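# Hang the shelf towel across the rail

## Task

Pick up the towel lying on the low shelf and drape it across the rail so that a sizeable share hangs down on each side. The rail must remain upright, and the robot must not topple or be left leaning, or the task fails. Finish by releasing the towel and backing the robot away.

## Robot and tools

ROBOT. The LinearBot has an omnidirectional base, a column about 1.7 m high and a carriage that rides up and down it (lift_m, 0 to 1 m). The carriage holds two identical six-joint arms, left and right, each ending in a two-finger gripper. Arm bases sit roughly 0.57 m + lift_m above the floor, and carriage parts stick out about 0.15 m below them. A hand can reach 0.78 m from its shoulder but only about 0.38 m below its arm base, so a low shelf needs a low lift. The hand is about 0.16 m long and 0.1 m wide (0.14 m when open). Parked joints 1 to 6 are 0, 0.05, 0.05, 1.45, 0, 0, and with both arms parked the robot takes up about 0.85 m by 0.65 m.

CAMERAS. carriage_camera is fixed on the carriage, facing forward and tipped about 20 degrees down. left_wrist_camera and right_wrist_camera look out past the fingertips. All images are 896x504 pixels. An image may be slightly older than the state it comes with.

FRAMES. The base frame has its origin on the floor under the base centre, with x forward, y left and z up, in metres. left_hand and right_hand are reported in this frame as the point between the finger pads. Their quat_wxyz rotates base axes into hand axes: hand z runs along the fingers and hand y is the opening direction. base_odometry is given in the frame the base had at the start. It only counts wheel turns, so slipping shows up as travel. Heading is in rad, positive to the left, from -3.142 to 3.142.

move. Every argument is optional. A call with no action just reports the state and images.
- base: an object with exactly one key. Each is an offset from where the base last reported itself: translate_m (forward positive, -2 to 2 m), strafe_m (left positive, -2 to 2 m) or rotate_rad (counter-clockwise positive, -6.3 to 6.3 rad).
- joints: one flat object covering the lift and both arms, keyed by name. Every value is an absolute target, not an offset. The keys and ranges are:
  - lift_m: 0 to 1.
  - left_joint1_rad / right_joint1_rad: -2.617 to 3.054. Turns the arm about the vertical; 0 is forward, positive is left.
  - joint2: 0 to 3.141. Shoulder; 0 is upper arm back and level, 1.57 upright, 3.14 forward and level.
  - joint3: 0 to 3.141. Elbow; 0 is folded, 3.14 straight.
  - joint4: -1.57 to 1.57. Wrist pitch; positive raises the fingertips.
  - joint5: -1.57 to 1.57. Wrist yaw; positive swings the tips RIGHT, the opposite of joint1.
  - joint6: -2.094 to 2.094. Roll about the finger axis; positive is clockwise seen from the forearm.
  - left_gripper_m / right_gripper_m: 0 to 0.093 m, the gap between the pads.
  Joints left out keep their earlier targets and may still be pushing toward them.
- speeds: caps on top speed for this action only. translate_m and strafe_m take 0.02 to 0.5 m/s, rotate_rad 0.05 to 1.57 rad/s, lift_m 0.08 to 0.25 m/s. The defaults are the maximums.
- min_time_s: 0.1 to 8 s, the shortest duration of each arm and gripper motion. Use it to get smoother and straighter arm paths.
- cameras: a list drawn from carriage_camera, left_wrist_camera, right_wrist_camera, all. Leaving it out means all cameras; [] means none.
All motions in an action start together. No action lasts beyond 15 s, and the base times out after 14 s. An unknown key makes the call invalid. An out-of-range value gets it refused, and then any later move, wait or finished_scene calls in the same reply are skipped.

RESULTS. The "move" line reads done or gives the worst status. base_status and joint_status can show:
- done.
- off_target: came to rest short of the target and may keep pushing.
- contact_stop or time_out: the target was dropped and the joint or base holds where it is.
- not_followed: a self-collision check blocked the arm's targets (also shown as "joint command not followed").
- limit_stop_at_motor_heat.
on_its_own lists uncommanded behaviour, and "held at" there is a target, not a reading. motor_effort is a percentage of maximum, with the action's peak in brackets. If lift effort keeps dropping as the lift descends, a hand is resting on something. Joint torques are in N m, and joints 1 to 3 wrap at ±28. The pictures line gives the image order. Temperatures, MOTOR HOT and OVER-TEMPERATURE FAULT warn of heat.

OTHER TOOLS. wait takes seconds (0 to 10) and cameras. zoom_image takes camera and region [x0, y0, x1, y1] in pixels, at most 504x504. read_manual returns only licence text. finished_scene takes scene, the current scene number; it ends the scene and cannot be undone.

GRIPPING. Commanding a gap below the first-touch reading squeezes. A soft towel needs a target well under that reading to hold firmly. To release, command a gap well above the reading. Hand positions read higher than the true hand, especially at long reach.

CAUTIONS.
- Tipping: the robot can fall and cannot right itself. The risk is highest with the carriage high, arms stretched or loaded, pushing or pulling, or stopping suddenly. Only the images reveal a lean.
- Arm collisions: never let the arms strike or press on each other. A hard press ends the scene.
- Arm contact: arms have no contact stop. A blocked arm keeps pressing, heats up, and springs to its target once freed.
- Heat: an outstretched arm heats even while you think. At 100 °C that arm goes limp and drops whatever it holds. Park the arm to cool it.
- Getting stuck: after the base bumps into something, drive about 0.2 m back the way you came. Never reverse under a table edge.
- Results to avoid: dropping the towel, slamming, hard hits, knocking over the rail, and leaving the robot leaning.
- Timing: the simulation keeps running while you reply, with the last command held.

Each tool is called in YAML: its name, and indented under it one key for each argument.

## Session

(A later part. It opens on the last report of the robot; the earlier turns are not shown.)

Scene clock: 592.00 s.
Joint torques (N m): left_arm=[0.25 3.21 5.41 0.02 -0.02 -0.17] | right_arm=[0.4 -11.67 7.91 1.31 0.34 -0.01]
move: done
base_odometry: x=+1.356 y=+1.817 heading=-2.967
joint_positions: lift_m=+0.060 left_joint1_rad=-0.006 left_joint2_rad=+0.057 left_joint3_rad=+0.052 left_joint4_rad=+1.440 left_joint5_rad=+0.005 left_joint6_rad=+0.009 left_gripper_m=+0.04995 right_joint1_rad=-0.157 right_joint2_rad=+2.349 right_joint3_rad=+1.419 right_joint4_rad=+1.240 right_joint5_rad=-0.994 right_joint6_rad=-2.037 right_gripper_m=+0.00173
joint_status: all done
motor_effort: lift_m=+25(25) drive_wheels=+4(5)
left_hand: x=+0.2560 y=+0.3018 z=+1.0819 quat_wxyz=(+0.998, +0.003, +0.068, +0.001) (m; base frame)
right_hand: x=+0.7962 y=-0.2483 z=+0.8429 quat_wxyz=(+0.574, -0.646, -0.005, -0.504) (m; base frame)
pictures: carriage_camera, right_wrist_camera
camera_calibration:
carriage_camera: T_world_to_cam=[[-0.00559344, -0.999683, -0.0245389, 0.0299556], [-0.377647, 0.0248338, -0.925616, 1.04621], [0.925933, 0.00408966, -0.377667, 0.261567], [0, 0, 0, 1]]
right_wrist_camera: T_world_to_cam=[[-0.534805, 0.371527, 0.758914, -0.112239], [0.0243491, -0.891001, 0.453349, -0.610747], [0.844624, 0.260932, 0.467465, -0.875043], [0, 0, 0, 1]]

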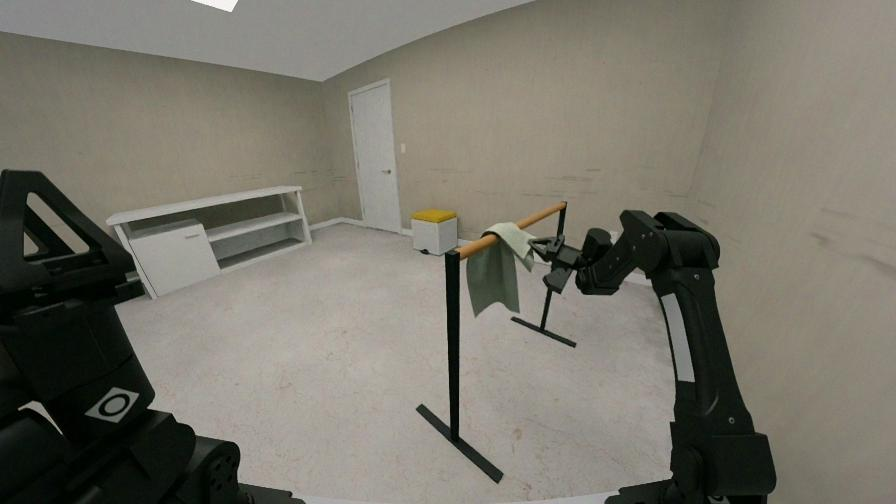

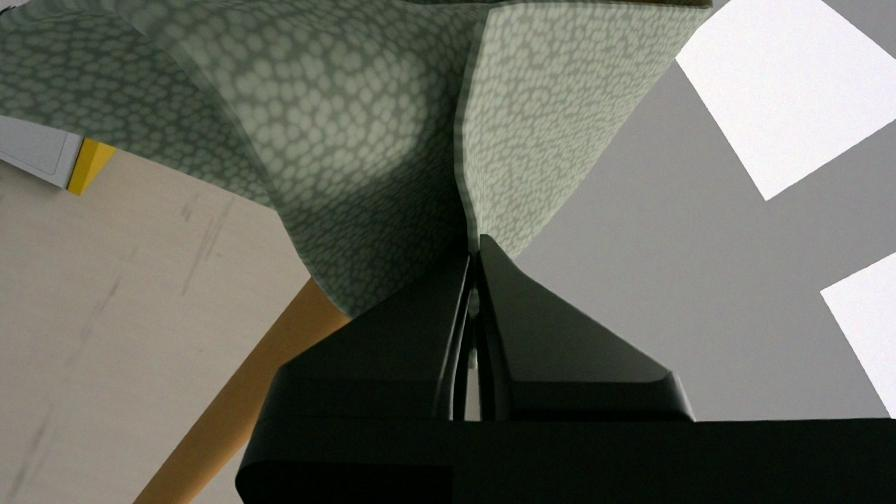

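move:
  joints: {"lift_m": 0.09, "right_joint1_rad": -0.257, "right_joint2_rad": 2.275, "right_joint3_rad": 1.292, "right_joint4_rad": 1.283, "right_joint5_rad": -1.095, "right_joint6_rad": -2.05}
  min_time_s: 2.5
  speeds: {"lift_m": 0.08}
  cameras: ["carriage_camera", "right_wrist_camera"]

zoom_image:
  camera: "carriage_camera"
  region: [440, 180, 640, 320]

Scene clock: 604.13 s.
Joint torques (N m): left_arm=[0.21 3.18 5.5 0.04 -0.03 -0.17] | right_arm=[-1.17 -17.16 4.97 1.59 0.13 -0.01]
move: done
base_odometry: x=+1.356 y=+1.817 heading=-2.967
joint_positions: lift_m=+0.090 left_joint1_rad=-0.006 left_joint2_rad=+0.057 left_joint3_rad=+0.052 left_joint4_rad=+1.440 left_joint5_rad=+0.005 left_joint6_rad=+0.009 left_gripper_m=+0.04995 right_joint1_rad=-0.247 right_joint2_rad=+2.315 right_joint3_rad=+1.303 right_joint4_rad=+1.273 right_joint5_rad=-1.087 right_joint6_rad=-2.037 right_gripper_m=+0.00172
joint_status: all done
motor_effort: lift_m=+24(29) drive_wheels=+4(5)
left_hand: x=+0.2560 y=+0.3018 z=+1.1119 quat_wxyz=(+0.998, +0.003, +0.068, +0.001) (m; base frame)
right_hand: x=+0.7703 y=-0.2847 z=+0.8524 quat_wxyz=(+0.569, -0.663, +0.006, -0.486) (m; base frame)
pictures: carriage_camera, right_wrist_camera
camera_calibration:
carriage_camera: T_world_to_cam=[[-0.00559344, -0.999683, -0.0245389, 0.030693], [-0.377647, 0.0248338, -0.925616, 1.07402], [0.925933, 0.00408966, -0.377667, 0.272915], [0, 0, 0, 1]]
right_wrist_camera: T_world_to_cam=[[-0.493836, 0.383978, 0.780184, -0.165938], [0.0484592, -0.883675, 0.465586, -0.673783], [0.868204, 0.26773, 0.417784, -0.822044], [0, 0, 0, 1]]

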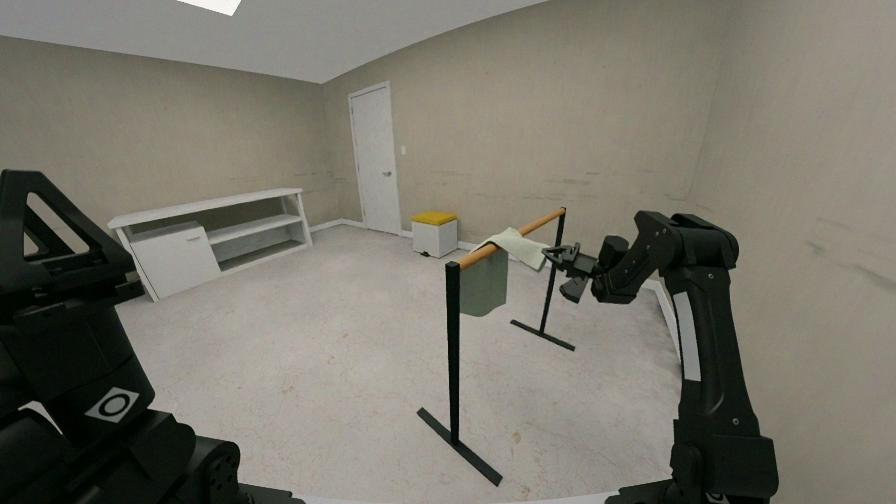

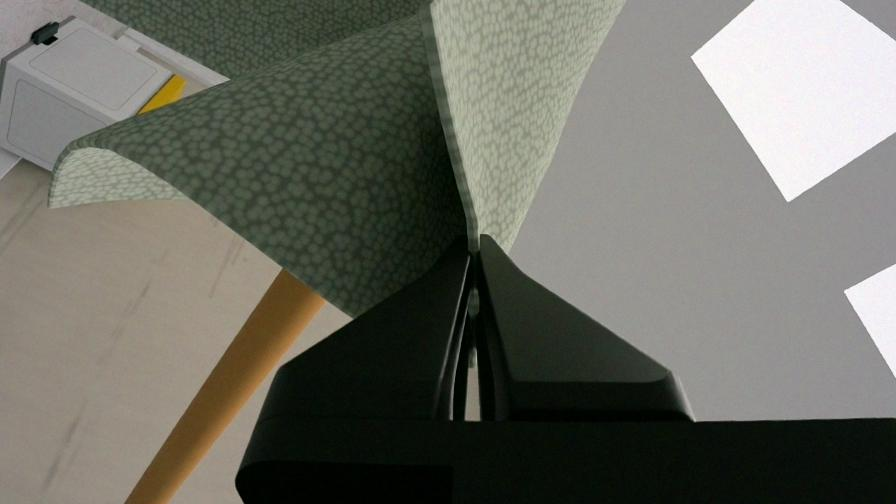

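Scaled by 2.520 from the camera's 896x504 image, which has a finer 1280x720 frame.

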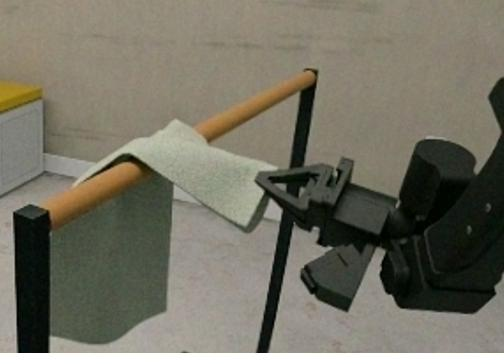

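move:
  joints: {"lift_m": 0.11, "right_joint1_rad": -0.367, "right_joint2_rad": 2.185, "right_joint3_rad": 1.165, "right_joint4_rad": 1.33, "right_joint5_rad": -1.2, "right_joint6_rad": -2.05}
  min_time_s: 2.5
  speeds: {"lift_m": 0.08}
  cameras: ["carriage_camera", "right_wrist_camera"]

zoom_image:
  camera: "carriage_camera"
  region: [440, 180, 640, 320]

Scene clock: 612.40 s.
Joint torques (N m): left_arm=[0.17 3.11 5.39 0.04 -0.03 -0.18] | right_arm=[-1.2 -16.12 4.78 1.52 0.11 0]
move: done
base_odometry: x=+1.356 y=+1.817 heading=-2.967
joint_positions: lift_m=+0.110 left_joint1_rad=-0.006 left_joint2_rad=+0.057 left_joint3_rad=+0.052 left_joint4_rad=+1.440 left_joint5_rad=+0.005 left_joint6_rad=+0.009 left_gripper_m=+0.04995 right_joint1_rad=-0.357 right_joint2_rad=+2.224 right_joint3_rad=+1.175 right_joint4_rad=+1.318 right_joint5_rad=-1.193 right_joint6_rad=-2.037 right_gripper_m=+0.00172
joint_status: all done
motor_effort: lift_m=+24(29) drive_wheels=-3(5)
left_hand: x=+0.2560 y=+0.3018 z=+1.1319 quat_wxyz=(+0.998, +0.003, +0.068, +0.001) (m; base frame)
right_hand: x=+0.7331 y=-0.3234 z=+0.8780 quat_wxyz=(+0.557, -0.672, +0.002, -0.488) (m; base frame)
pictures: carriage_camera, right_wrist_camera
camera_calibration:
carriage_camera: T_world_to_cam=[[-0.00559344, -0.999683, -0.0245389, 0.0311837], [-0.377647, 0.0248338, -0.925616, 1.09253], [0.925933, 0.00408966, -0.377667, 0.280468], [0, 0, 0, 1]]
right_wrist_camera: T_world_to_cam=[[-0.490002, 0.409974, 0.769298, -0.174281], [0.0420076, -0.870374, 0.490596, -0.731032], [0.870708, 0.27271, 0.409263, -0.78283], [0, 0, 0, 1]]

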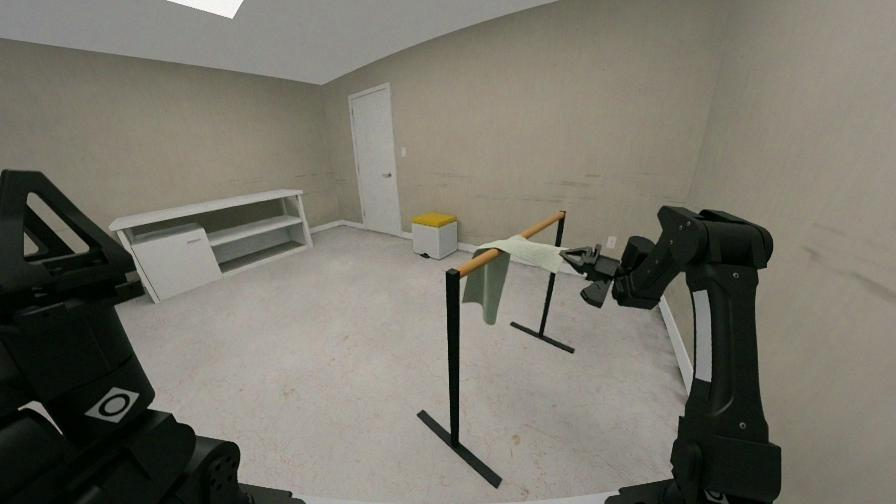

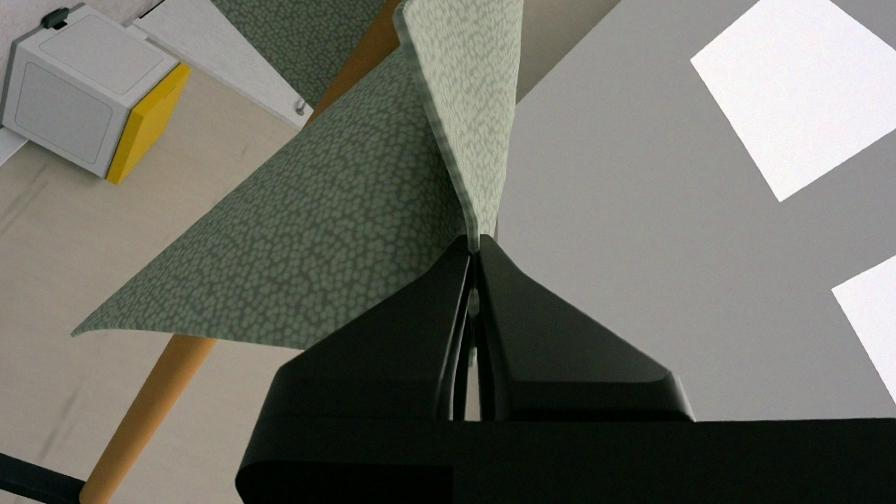

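Scaled by 2.520 from the camera's 896x504 image, which has a finer 1280x720 frame.

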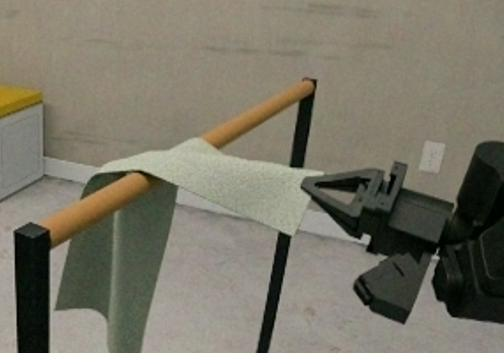

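move:
  joints: {"lift_m": 0.01}
  speeds: {"lift_m": 0.08}
  cameras: ["carriage_camera", "right_wrist_camera"]

zoom_image:
  camera: "carriage_camera"
  region: [440, 170, 640, 330]

Scene clock: 623.03 s.
Joint torques (N m): left_arm=[0.23 3.17 5.41 0.01 0 -0.17] | right_arm=[-1.17 -15.1 5.05 1.46 0.15 -0.02]
move: done
base_odometry: x=+1.356 y=+1.817 heading=-2.967
joint_positions: lift_m=+0.010 left_joint1_rad=-0.006 left_joint2_rad=+0.057 left_joint3_rad=+0.052 left_joint4_rad=+1.440 left_joint5_rad=+0.005 left_joint6_rad=+0.009 left_gripper_m=+0.04995 right_joint1_rad=-0.357 right_joint2_rad=+2.214 right_joint3_rad=+1.172 right_joint4_rad=+1.324 right_joint5_rad=-1.193 right_joint6_rad=-2.037 right_gripper_m=+0.00172
joint_status: all done
motor_effort: lift_m=+20(20) drive_wheels=-3(4)
left_hand: x=+0.2560 y=+0.3018 z=+1.0325 quat_wxyz=(+0.998, +0.003, +0.068, +0.001) (m; base frame)
right_hand: x=+0.7318 y=-0.3228 z=+0.7831 quat_wxyz=(+0.556, -0.670, -0.003, -0.492) (m; base frame)
pictures: carriage_camera, right_wrist_camera
camera_calibration:
carriage_camera: T_world_to_cam=[[-0.00559344, -0.999683, -0.0245389, 0.0287429], [-0.377647, 0.0248338, -0.925616, 1.00047], [0.925933, 0.00408966, -0.377667, 0.242903], [0, 0, 0, 1]]
right_wrist_camera: T_world_to_cam=[[-0.499823, 0.413329, 0.761142, -0.087464], [0.0365144, -0.86795, 0.495308, -0.682797], [0.865358, 0.275359, 0.418728, -0.74559], [0, 0, 0, 1]]

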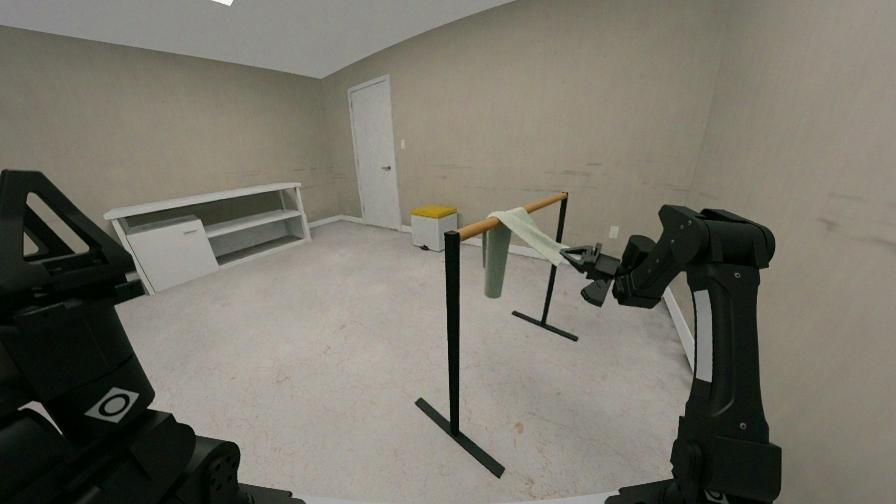

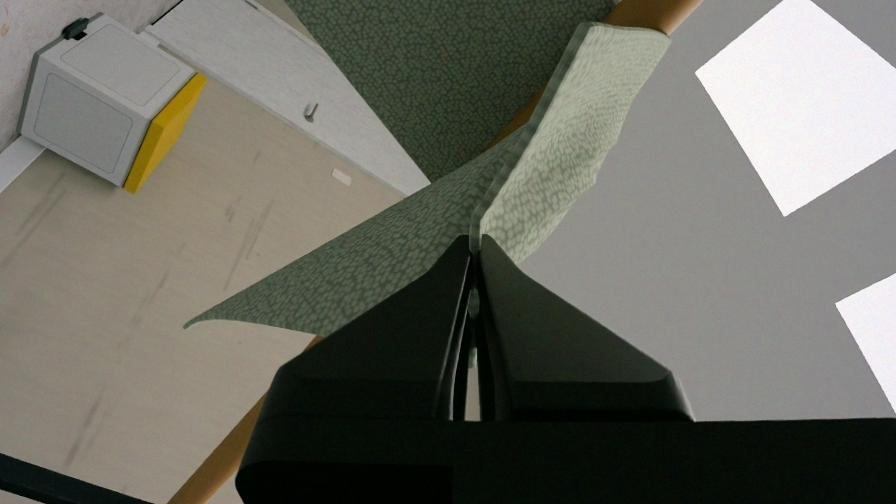

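Scaled by 2.520 from the camera's 896x504 image, which has a finer 1280x720 frame.

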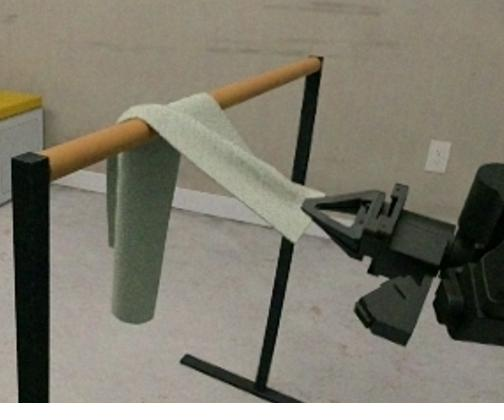

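move:
  joints: {"lift_m": 0.0, "right_joint1_rad": -0.24, "right_joint2_rad": 2.29, "right_joint3_rad": 1.27, "right_joint4_rad": 1.25, "right_joint5_rad": -1.08, "right_joint6_rad": -2.05}
  min_time_s: 2.5
  speeds: {"lift_m": 0.08}
  cameras: ["carriage_camera", "right_wrist_camera"]

zoom_image:
  camera: "carriage_camera"
  region: [440, 170, 640, 330]

Scene clock: 633.33 s.
Joint torques (N m): left_arm=[0.24 3.19 5.44 0.01 -0.04 -0.16] | right_arm=[0.51 -10.82 7.58 1.31 0.33 0.01]
move: done
base_odometry: x=+1.356 y=+1.817 heading=-2.967
joint_positions: lift_m=+0.003 left_joint1_rad=-0.006 left_joint2_rad=+0.057 left_joint3_rad=+0.052 left_joint4_rad=+1.440 left_joint5_rad=+0.005 left_joint6_rad=+0.009 left_gripper_m=+0.04995 right_joint1_rad=-0.247 right_joint2_rad=+2.263 right_joint3_rad=+1.250 right_joint4_rad=+1.270 right_joint5_rad=-1.088 right_joint6_rad=-2.037 right_gripper_m=+0.00172
joint_status: all done
joint sent to its limit — lift_m, lower limit.
motor_effort: lift_m=+20(21) drive_wheels=-3(5)
left_hand: x=+0.2558 y=+0.3018 z=+1.0253 quat_wxyz=(+0.998, +0.003, +0.068, +0.001) (m; base frame)
right_hand: x=+0.7603 y=-0.2821 z=+0.7739 quat_wxyz=(+0.569, -0.664, +0.007, -0.485) (m; base frame)
pictures: carriage_camera, right_wrist_camera
camera_calibration:
carriage_camera: T_world_to_cam=[[-0.00559344, -0.999683, -0.0245389, 0.0285679], [-0.377647, 0.0248338, -0.925616, 0.993863], [0.925933, 0.00408966, -0.377667, 0.240209], [0, 0, 0, 1]]
right_wrist_camera: T_world_to_cam=[[-0.49078, 0.383068, 0.782556, -0.115033], [0.0506884, -0.88409, 0.464559, -0.635506], [0.869808, 0.267663, 0.414477, -0.779927], [0, 0, 0, 1]]

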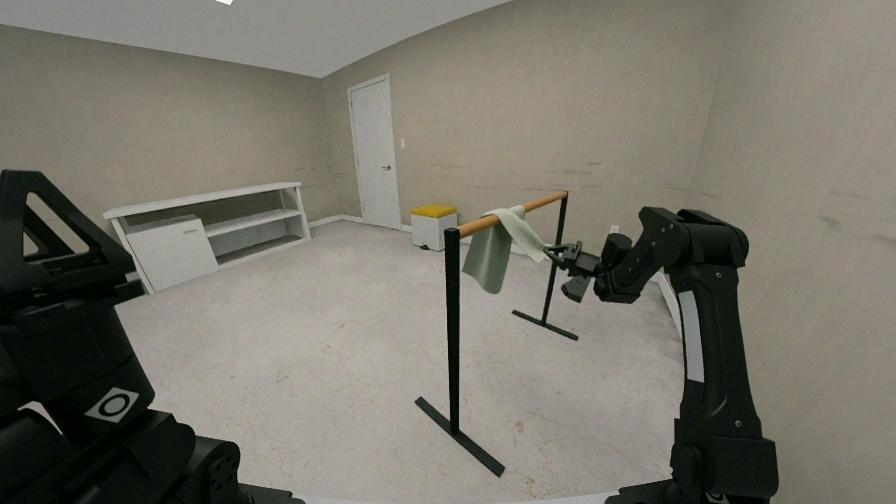

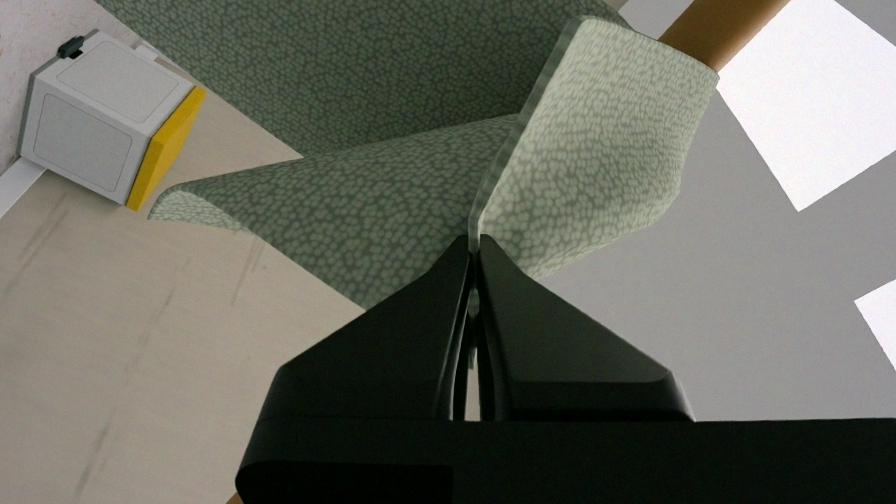

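Scaled by 2.520 from the camera's 896x504 image, which has a finer 1280x720 frame.

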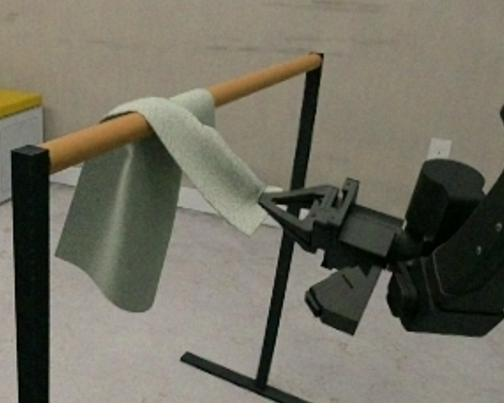

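move:
  joints: {"right_gripper_m": 0.06}
  min_time_s: 2
  cameras: ["carriage_camera", "right_wrist_camera"]

Scene clock: 649.63 s.
Joint torques (N m): left_arm=[0.21 3.12 5.37 0.02 -0.01 -0.17] | right_arm=[0.47 -10.84 7.53 1.3 0.31 0]
move: done
base_odometry: x=+1.356 y=+1.817 heading=-2.967
joint_positions: lift_m=+0.003 left_joint1_rad=-0.006 left_joint2_rad=+0.057 left_joint3_rad=+0.052 left_joint4_rad=+1.440 left_joint5_rad=+0.005 left_joint6_rad=+0.009 left_gripper_m=+0.04995 right_joint1_rad=-0.247 right_joint2_rad=+2.263 right_joint3_rad=+1.251 right_joint4_rad=+1.269 right_joint5_rad=-1.087 right_joint6_rad=-2.037 right_gripper_m=+0.05989
joint_status: all done
motor_effort: lift_m=+19(20) drive_wheels=-3(4)
left_hand: x=+0.2558 y=+0.3018 z=+1.0253 quat_wxyz=(+0.998, +0.003, +0.068, +0.001) (m; base frame)
right_hand: x=+0.7605 y=-0.2823 z=+0.7739 quat_wxyz=(+0.569, -0.664, +0.008, -0.485) (m; base frame)
pictures: carriage_camera, right_wrist_camera
camera_calibration:
carriage_camera: T_world_to_cam=[[-0.00559344, -0.999683, -0.0245389, 0.0285679], [-0.377647, 0.0248338, -0.925616, 0.993863], [0.925933, 0.00408966, -0.377667, 0.240209], [0, 0, 0, 1]]
right_wrist_camera: T_world_to_cam=[[-0.489955, 0.383136, 0.783039, -0.115868], [0.0503573, -0.884302, 0.464193, -0.63513], [0.870292, 0.266865, 0.413975, -0.780259], [0, 0, 0, 1]]

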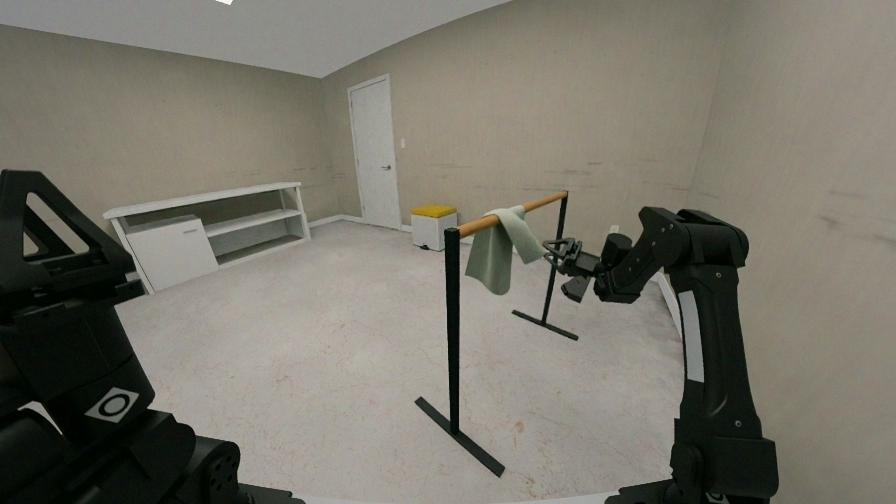

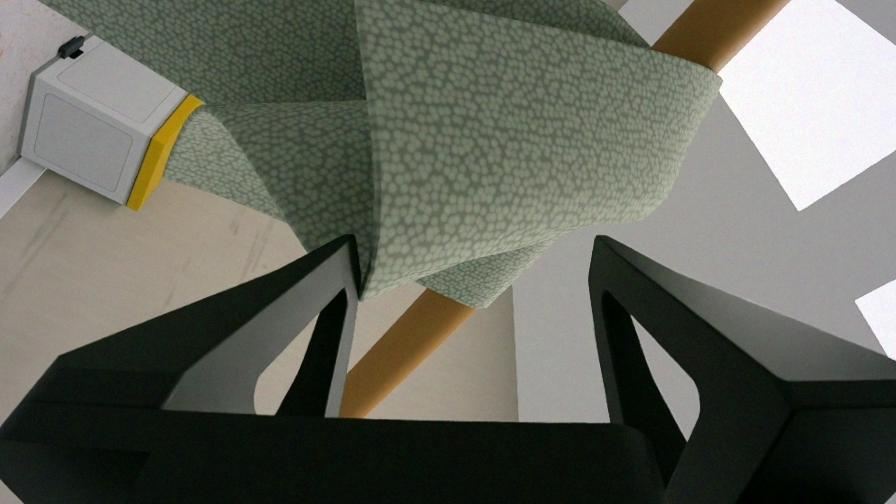

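move:
  joints: {"right_joint1_rad": -0.36, "right_joint2_rad": 2.19, "right_joint3_rad": 1.165, "right_joint4_rad": 1.33, "right_joint5_rad": -1.2, "right_joint6_rad": -2.05}
  min_time_s: 2
  cameras: ["carriage_camera", "right_wrist_camera"]

move:
  base: {"translate_m": -0.12}
  speeds: {"translate_m": 0.08}
  cameras: ["carriage_camera", "right_wrist_camera"]

Scene clock: 654.33 s.
move: done
joint_status: all done
motor_effort: lift_m=+20(20) drive_wheels=-3(4)
pictures: carriage_camera, right_wrist_camera
camera_calibration:
carriage_camera: T_world_to_cam=[[-0.00559344, -0.999683, -0.0245389, 0.0285679], [-0.377647, 0.0248338, -0.925616, 0.993863], [0.925933, 0.00408966, -0.377667, 0.240209], [0, 0, 0, 1]]
right_wrist_camera: T_world_to_cam=[[-0.488763, 0.408935, 0.770638, -0.0936384], [0.0425032, -0.871127, 0.489215, -0.676709], [0.871381, 0.271865, 0.408393, -0.739671], [0, 0, 0, 1]]

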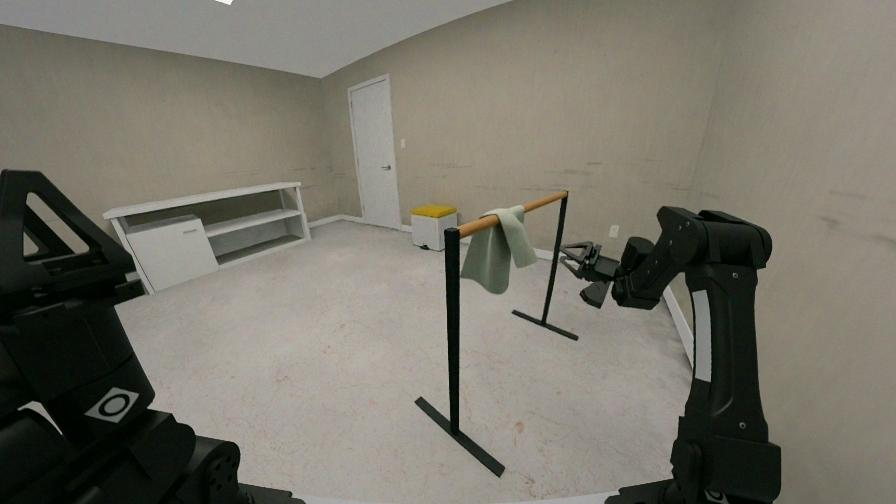

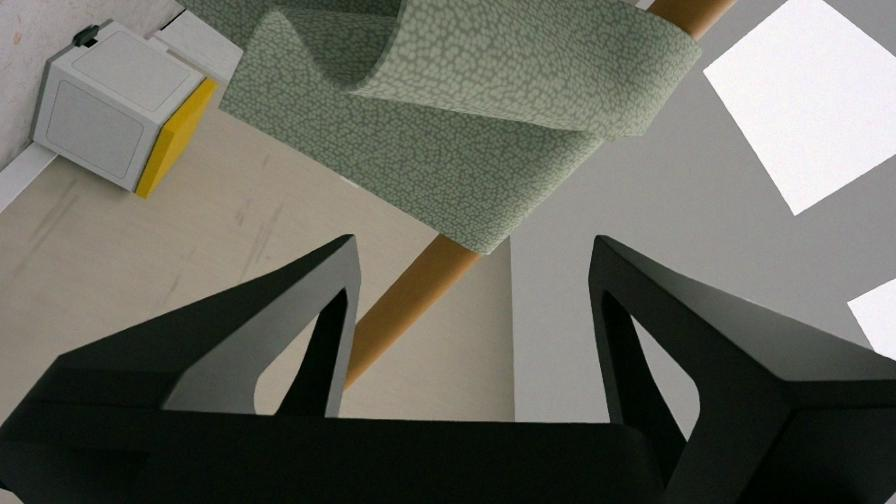

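Scene clock: 656.47 s.
Joint torques (N m): left_arm=[0.28 3.04 5.38 0.01 -0.04 -0.17] | right_arm=[-0.83 -15.61 4.7 1.47 0.12 0]
move: done
base_odometry: x=+1.474 y=+1.838 heading=-2.967
base_status: done
joint_positions: lift_m=+0.003 left_joint1_rad=-0.006 left_joint2_rad=+0.057 left_joint3_rad=+0.052 left_joint4_rad=+1.440 left_joint5_rad=+0.005 left_joint6_rad=+0.009 left_gripper_m=+0.04995 right_joint1_rad=-0.354 right_joint2_rad=+2.225 right_joint3_rad=+1.176 right_joint4_rad=+1.324 right_joint5_rad=-1.191 right_joint6_rad=-2.037 right_gripper_m=+0.05989
motor_effort: lift_m=+20(20) drive_wheels=-5(11)
left_hand: x=+0.2558 y=+0.3018 z=+1.0253 quat_wxyz=(+0.998, +0.003, +0.068, +0.001) (m; base frame)
right_hand: x=+0.7333 y=-0.3222 z=+0.7723 quat_wxyz=(+0.557, -0.671, +0.000, -0.490) (m; base frame)
pictures: carriage_camera, right_wrist_camera
camera_calibration:
carriage_camera: T_world_to_cam=[[-0.00559344, -0.999683, -0.0245389, 0.0285679], [-0.377647, 0.0248338, -0.925616, 0.993863], [0.925933, 0.00408966, -0.377667, 0.240209], [0, 0, 0, 1]]
right_wrist_camera: T_world_to_cam=[[-0.494873, 0.410826, 0.765717, -0.0867211], [0.0398327, -0.869531, 0.492269, -0.677526], [0.868052, 0.274111, 0.413943, -0.741215], [0, 0, 0, 1]]

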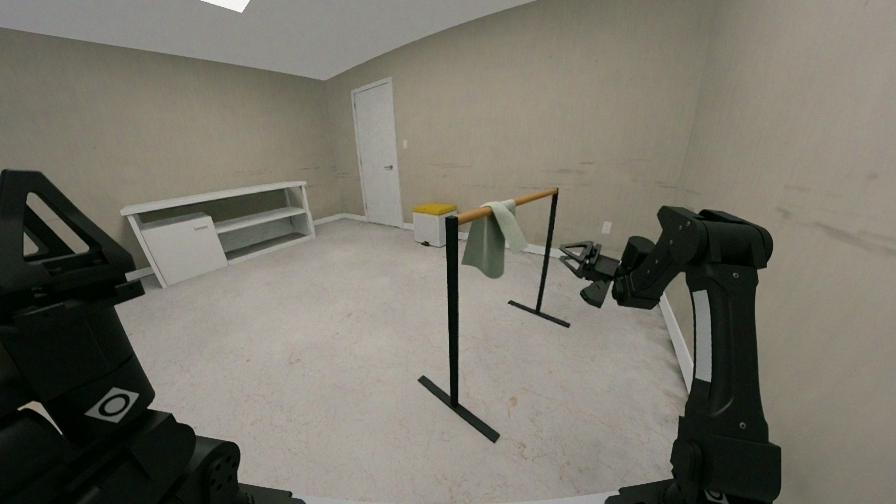

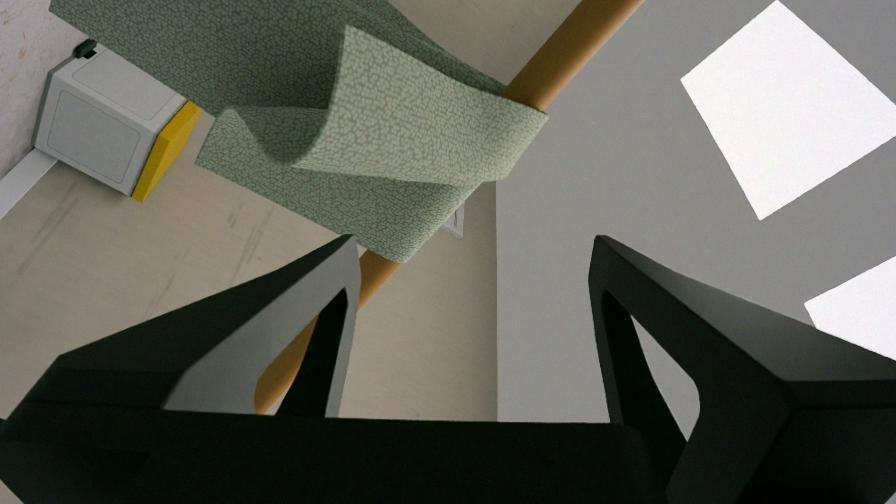

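move:
  joints: {"right_joint1_rad": -0.35, "right_joint2_rad": 1.2, "right_joint3_rad": 0.5, "right_joint4_rad": 1.3}
  min_time_s: 1.5
  cameras: ["carriage_camera"]

move:
  joints: {"right_joint1_rad": 0, "right_joint2_rad": 0.05, "right_joint3_rad": 0.05, "right_joint4_rad": 1.45, "right_joint5_rad": 0, "right_joint6_rad": 0, "lift_m": 0.2}
  min_time_s: 1.5
  cameras: ["carriage_camera"]

zoom_image:
  camera: "carriage_camera"
  region: [360, 120, 640, 460]

Scene clock: 664.53 s.
move: done
joint_status: all done
motor_effort: lift_m=+19(20) drive_wheels=-5(5)
pictures: carriage_camera
camera_calibration:
carriage_camera: T_world_to_cam=[[-0.00559344, -0.999683, -0.0245389, 0.0285679], [-0.377647, 0.0248338, -0.925616, 0.993863], [0.925933, 0.00408966, -0.377667, 0.240209], [0, 0, 0, 1]]

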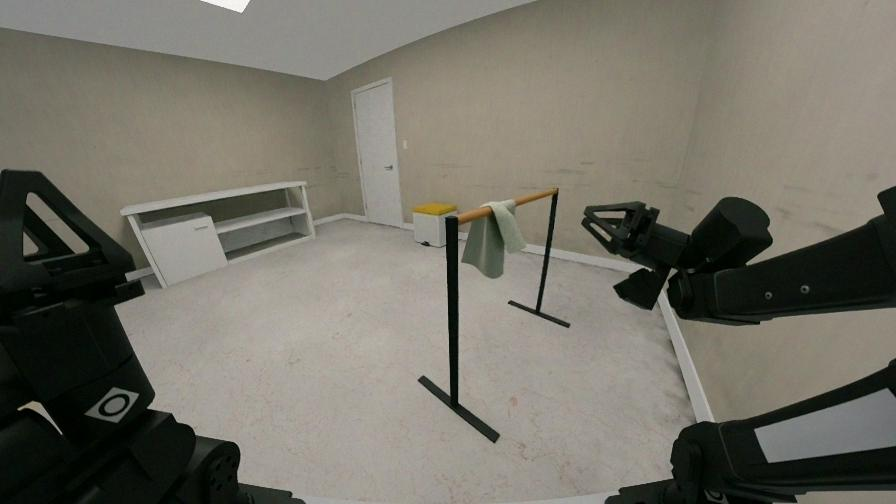

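Scene clock: 666.73 s.
Joint torques (N m): left_arm=[0.29 3.22 5.48 0.03 -0.04 -0.17] | right_arm=[0.47 2.77 4.94 0.01 0.2 0.2]
move: done
base_odometry: x=+1.474 y=+1.838 heading=-2.967
joint_positions: lift_m=+0.200 left_joint1_rad=-0.006 left_joint2_rad=+0.057 left_joint3_rad=+0.052 left_joint4_rad=+1.440 left_joint5_rad=+0.005 left_joint6_rad=+0.009 left_gripper_m=+0.04995 right_joint1_rad=-0.007 right_joint2_rad=+0.062 right_joint3_rad=+0.061 right_joint4_rad=+1.436 right_joint5_rad=-0.010 right_joint6_rad=-0.015 right_gripper_m=+0.05991
joint_status: all done
motor_effort: lift_m=+25(30) drive_wheels=-4(5)
left_hand: x=+0.2557 y=+0.3018 z=+1.2218 quat_wxyz=(+0.998, +0.003, +0.068, +0.001) (m; base frame)
right_hand: x=+0.2559 y=-0.3014 z=+1.2240 quat_wxyz=(+0.998, -0.005, +0.068, -0.011) (m; base frame)
pictures: carriage_camera
camera_calibration:
carriage_camera: T_world_to_cam=[[-0.00559344, -0.999683, -0.0245389, 0.0333913], [-0.377647, 0.0248338, -0.925616, 1.1758], [0.925933, 0.00408966, -0.377667, 0.314443], [0, 0, 0, 1]]

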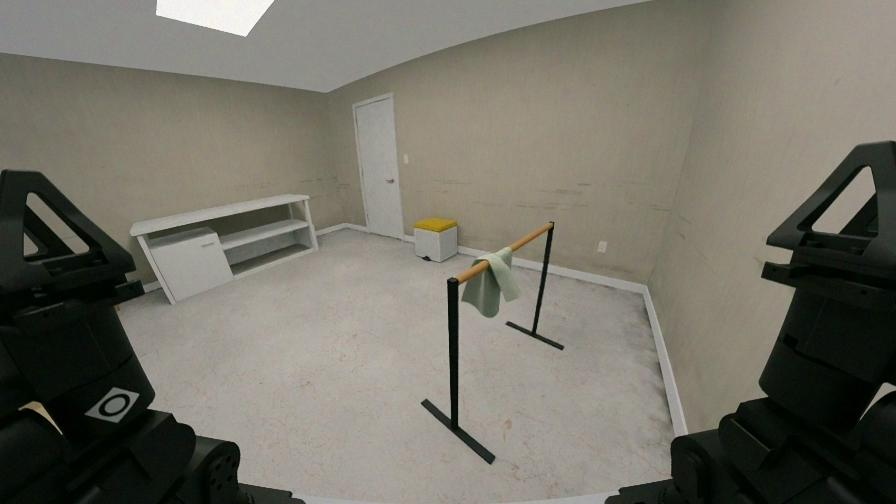

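Scaled by 1.482 from the camera's 896x504 image, which has a finer 1280x720 frame.

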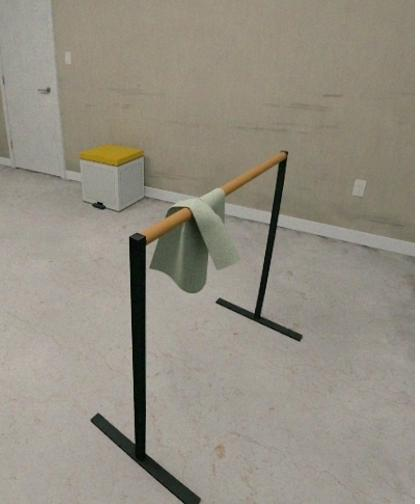

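zoom_image:
  camera: "carriage_camera"
  region: [440, 220, 560, 330]

Scaled by 4.200 from the camera's 896x504 image, which has a finer 1280x720 frame.

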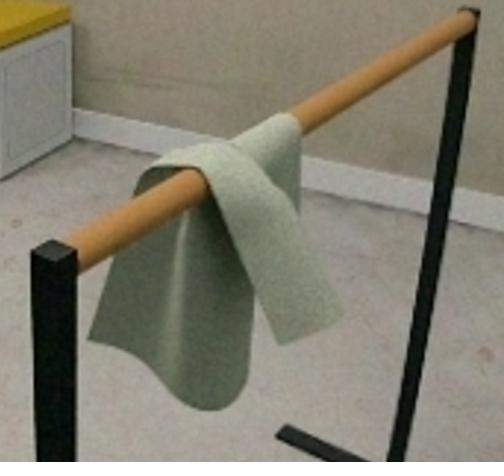

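finished_scene:
  scene: 1

The scene is finished: the task was done.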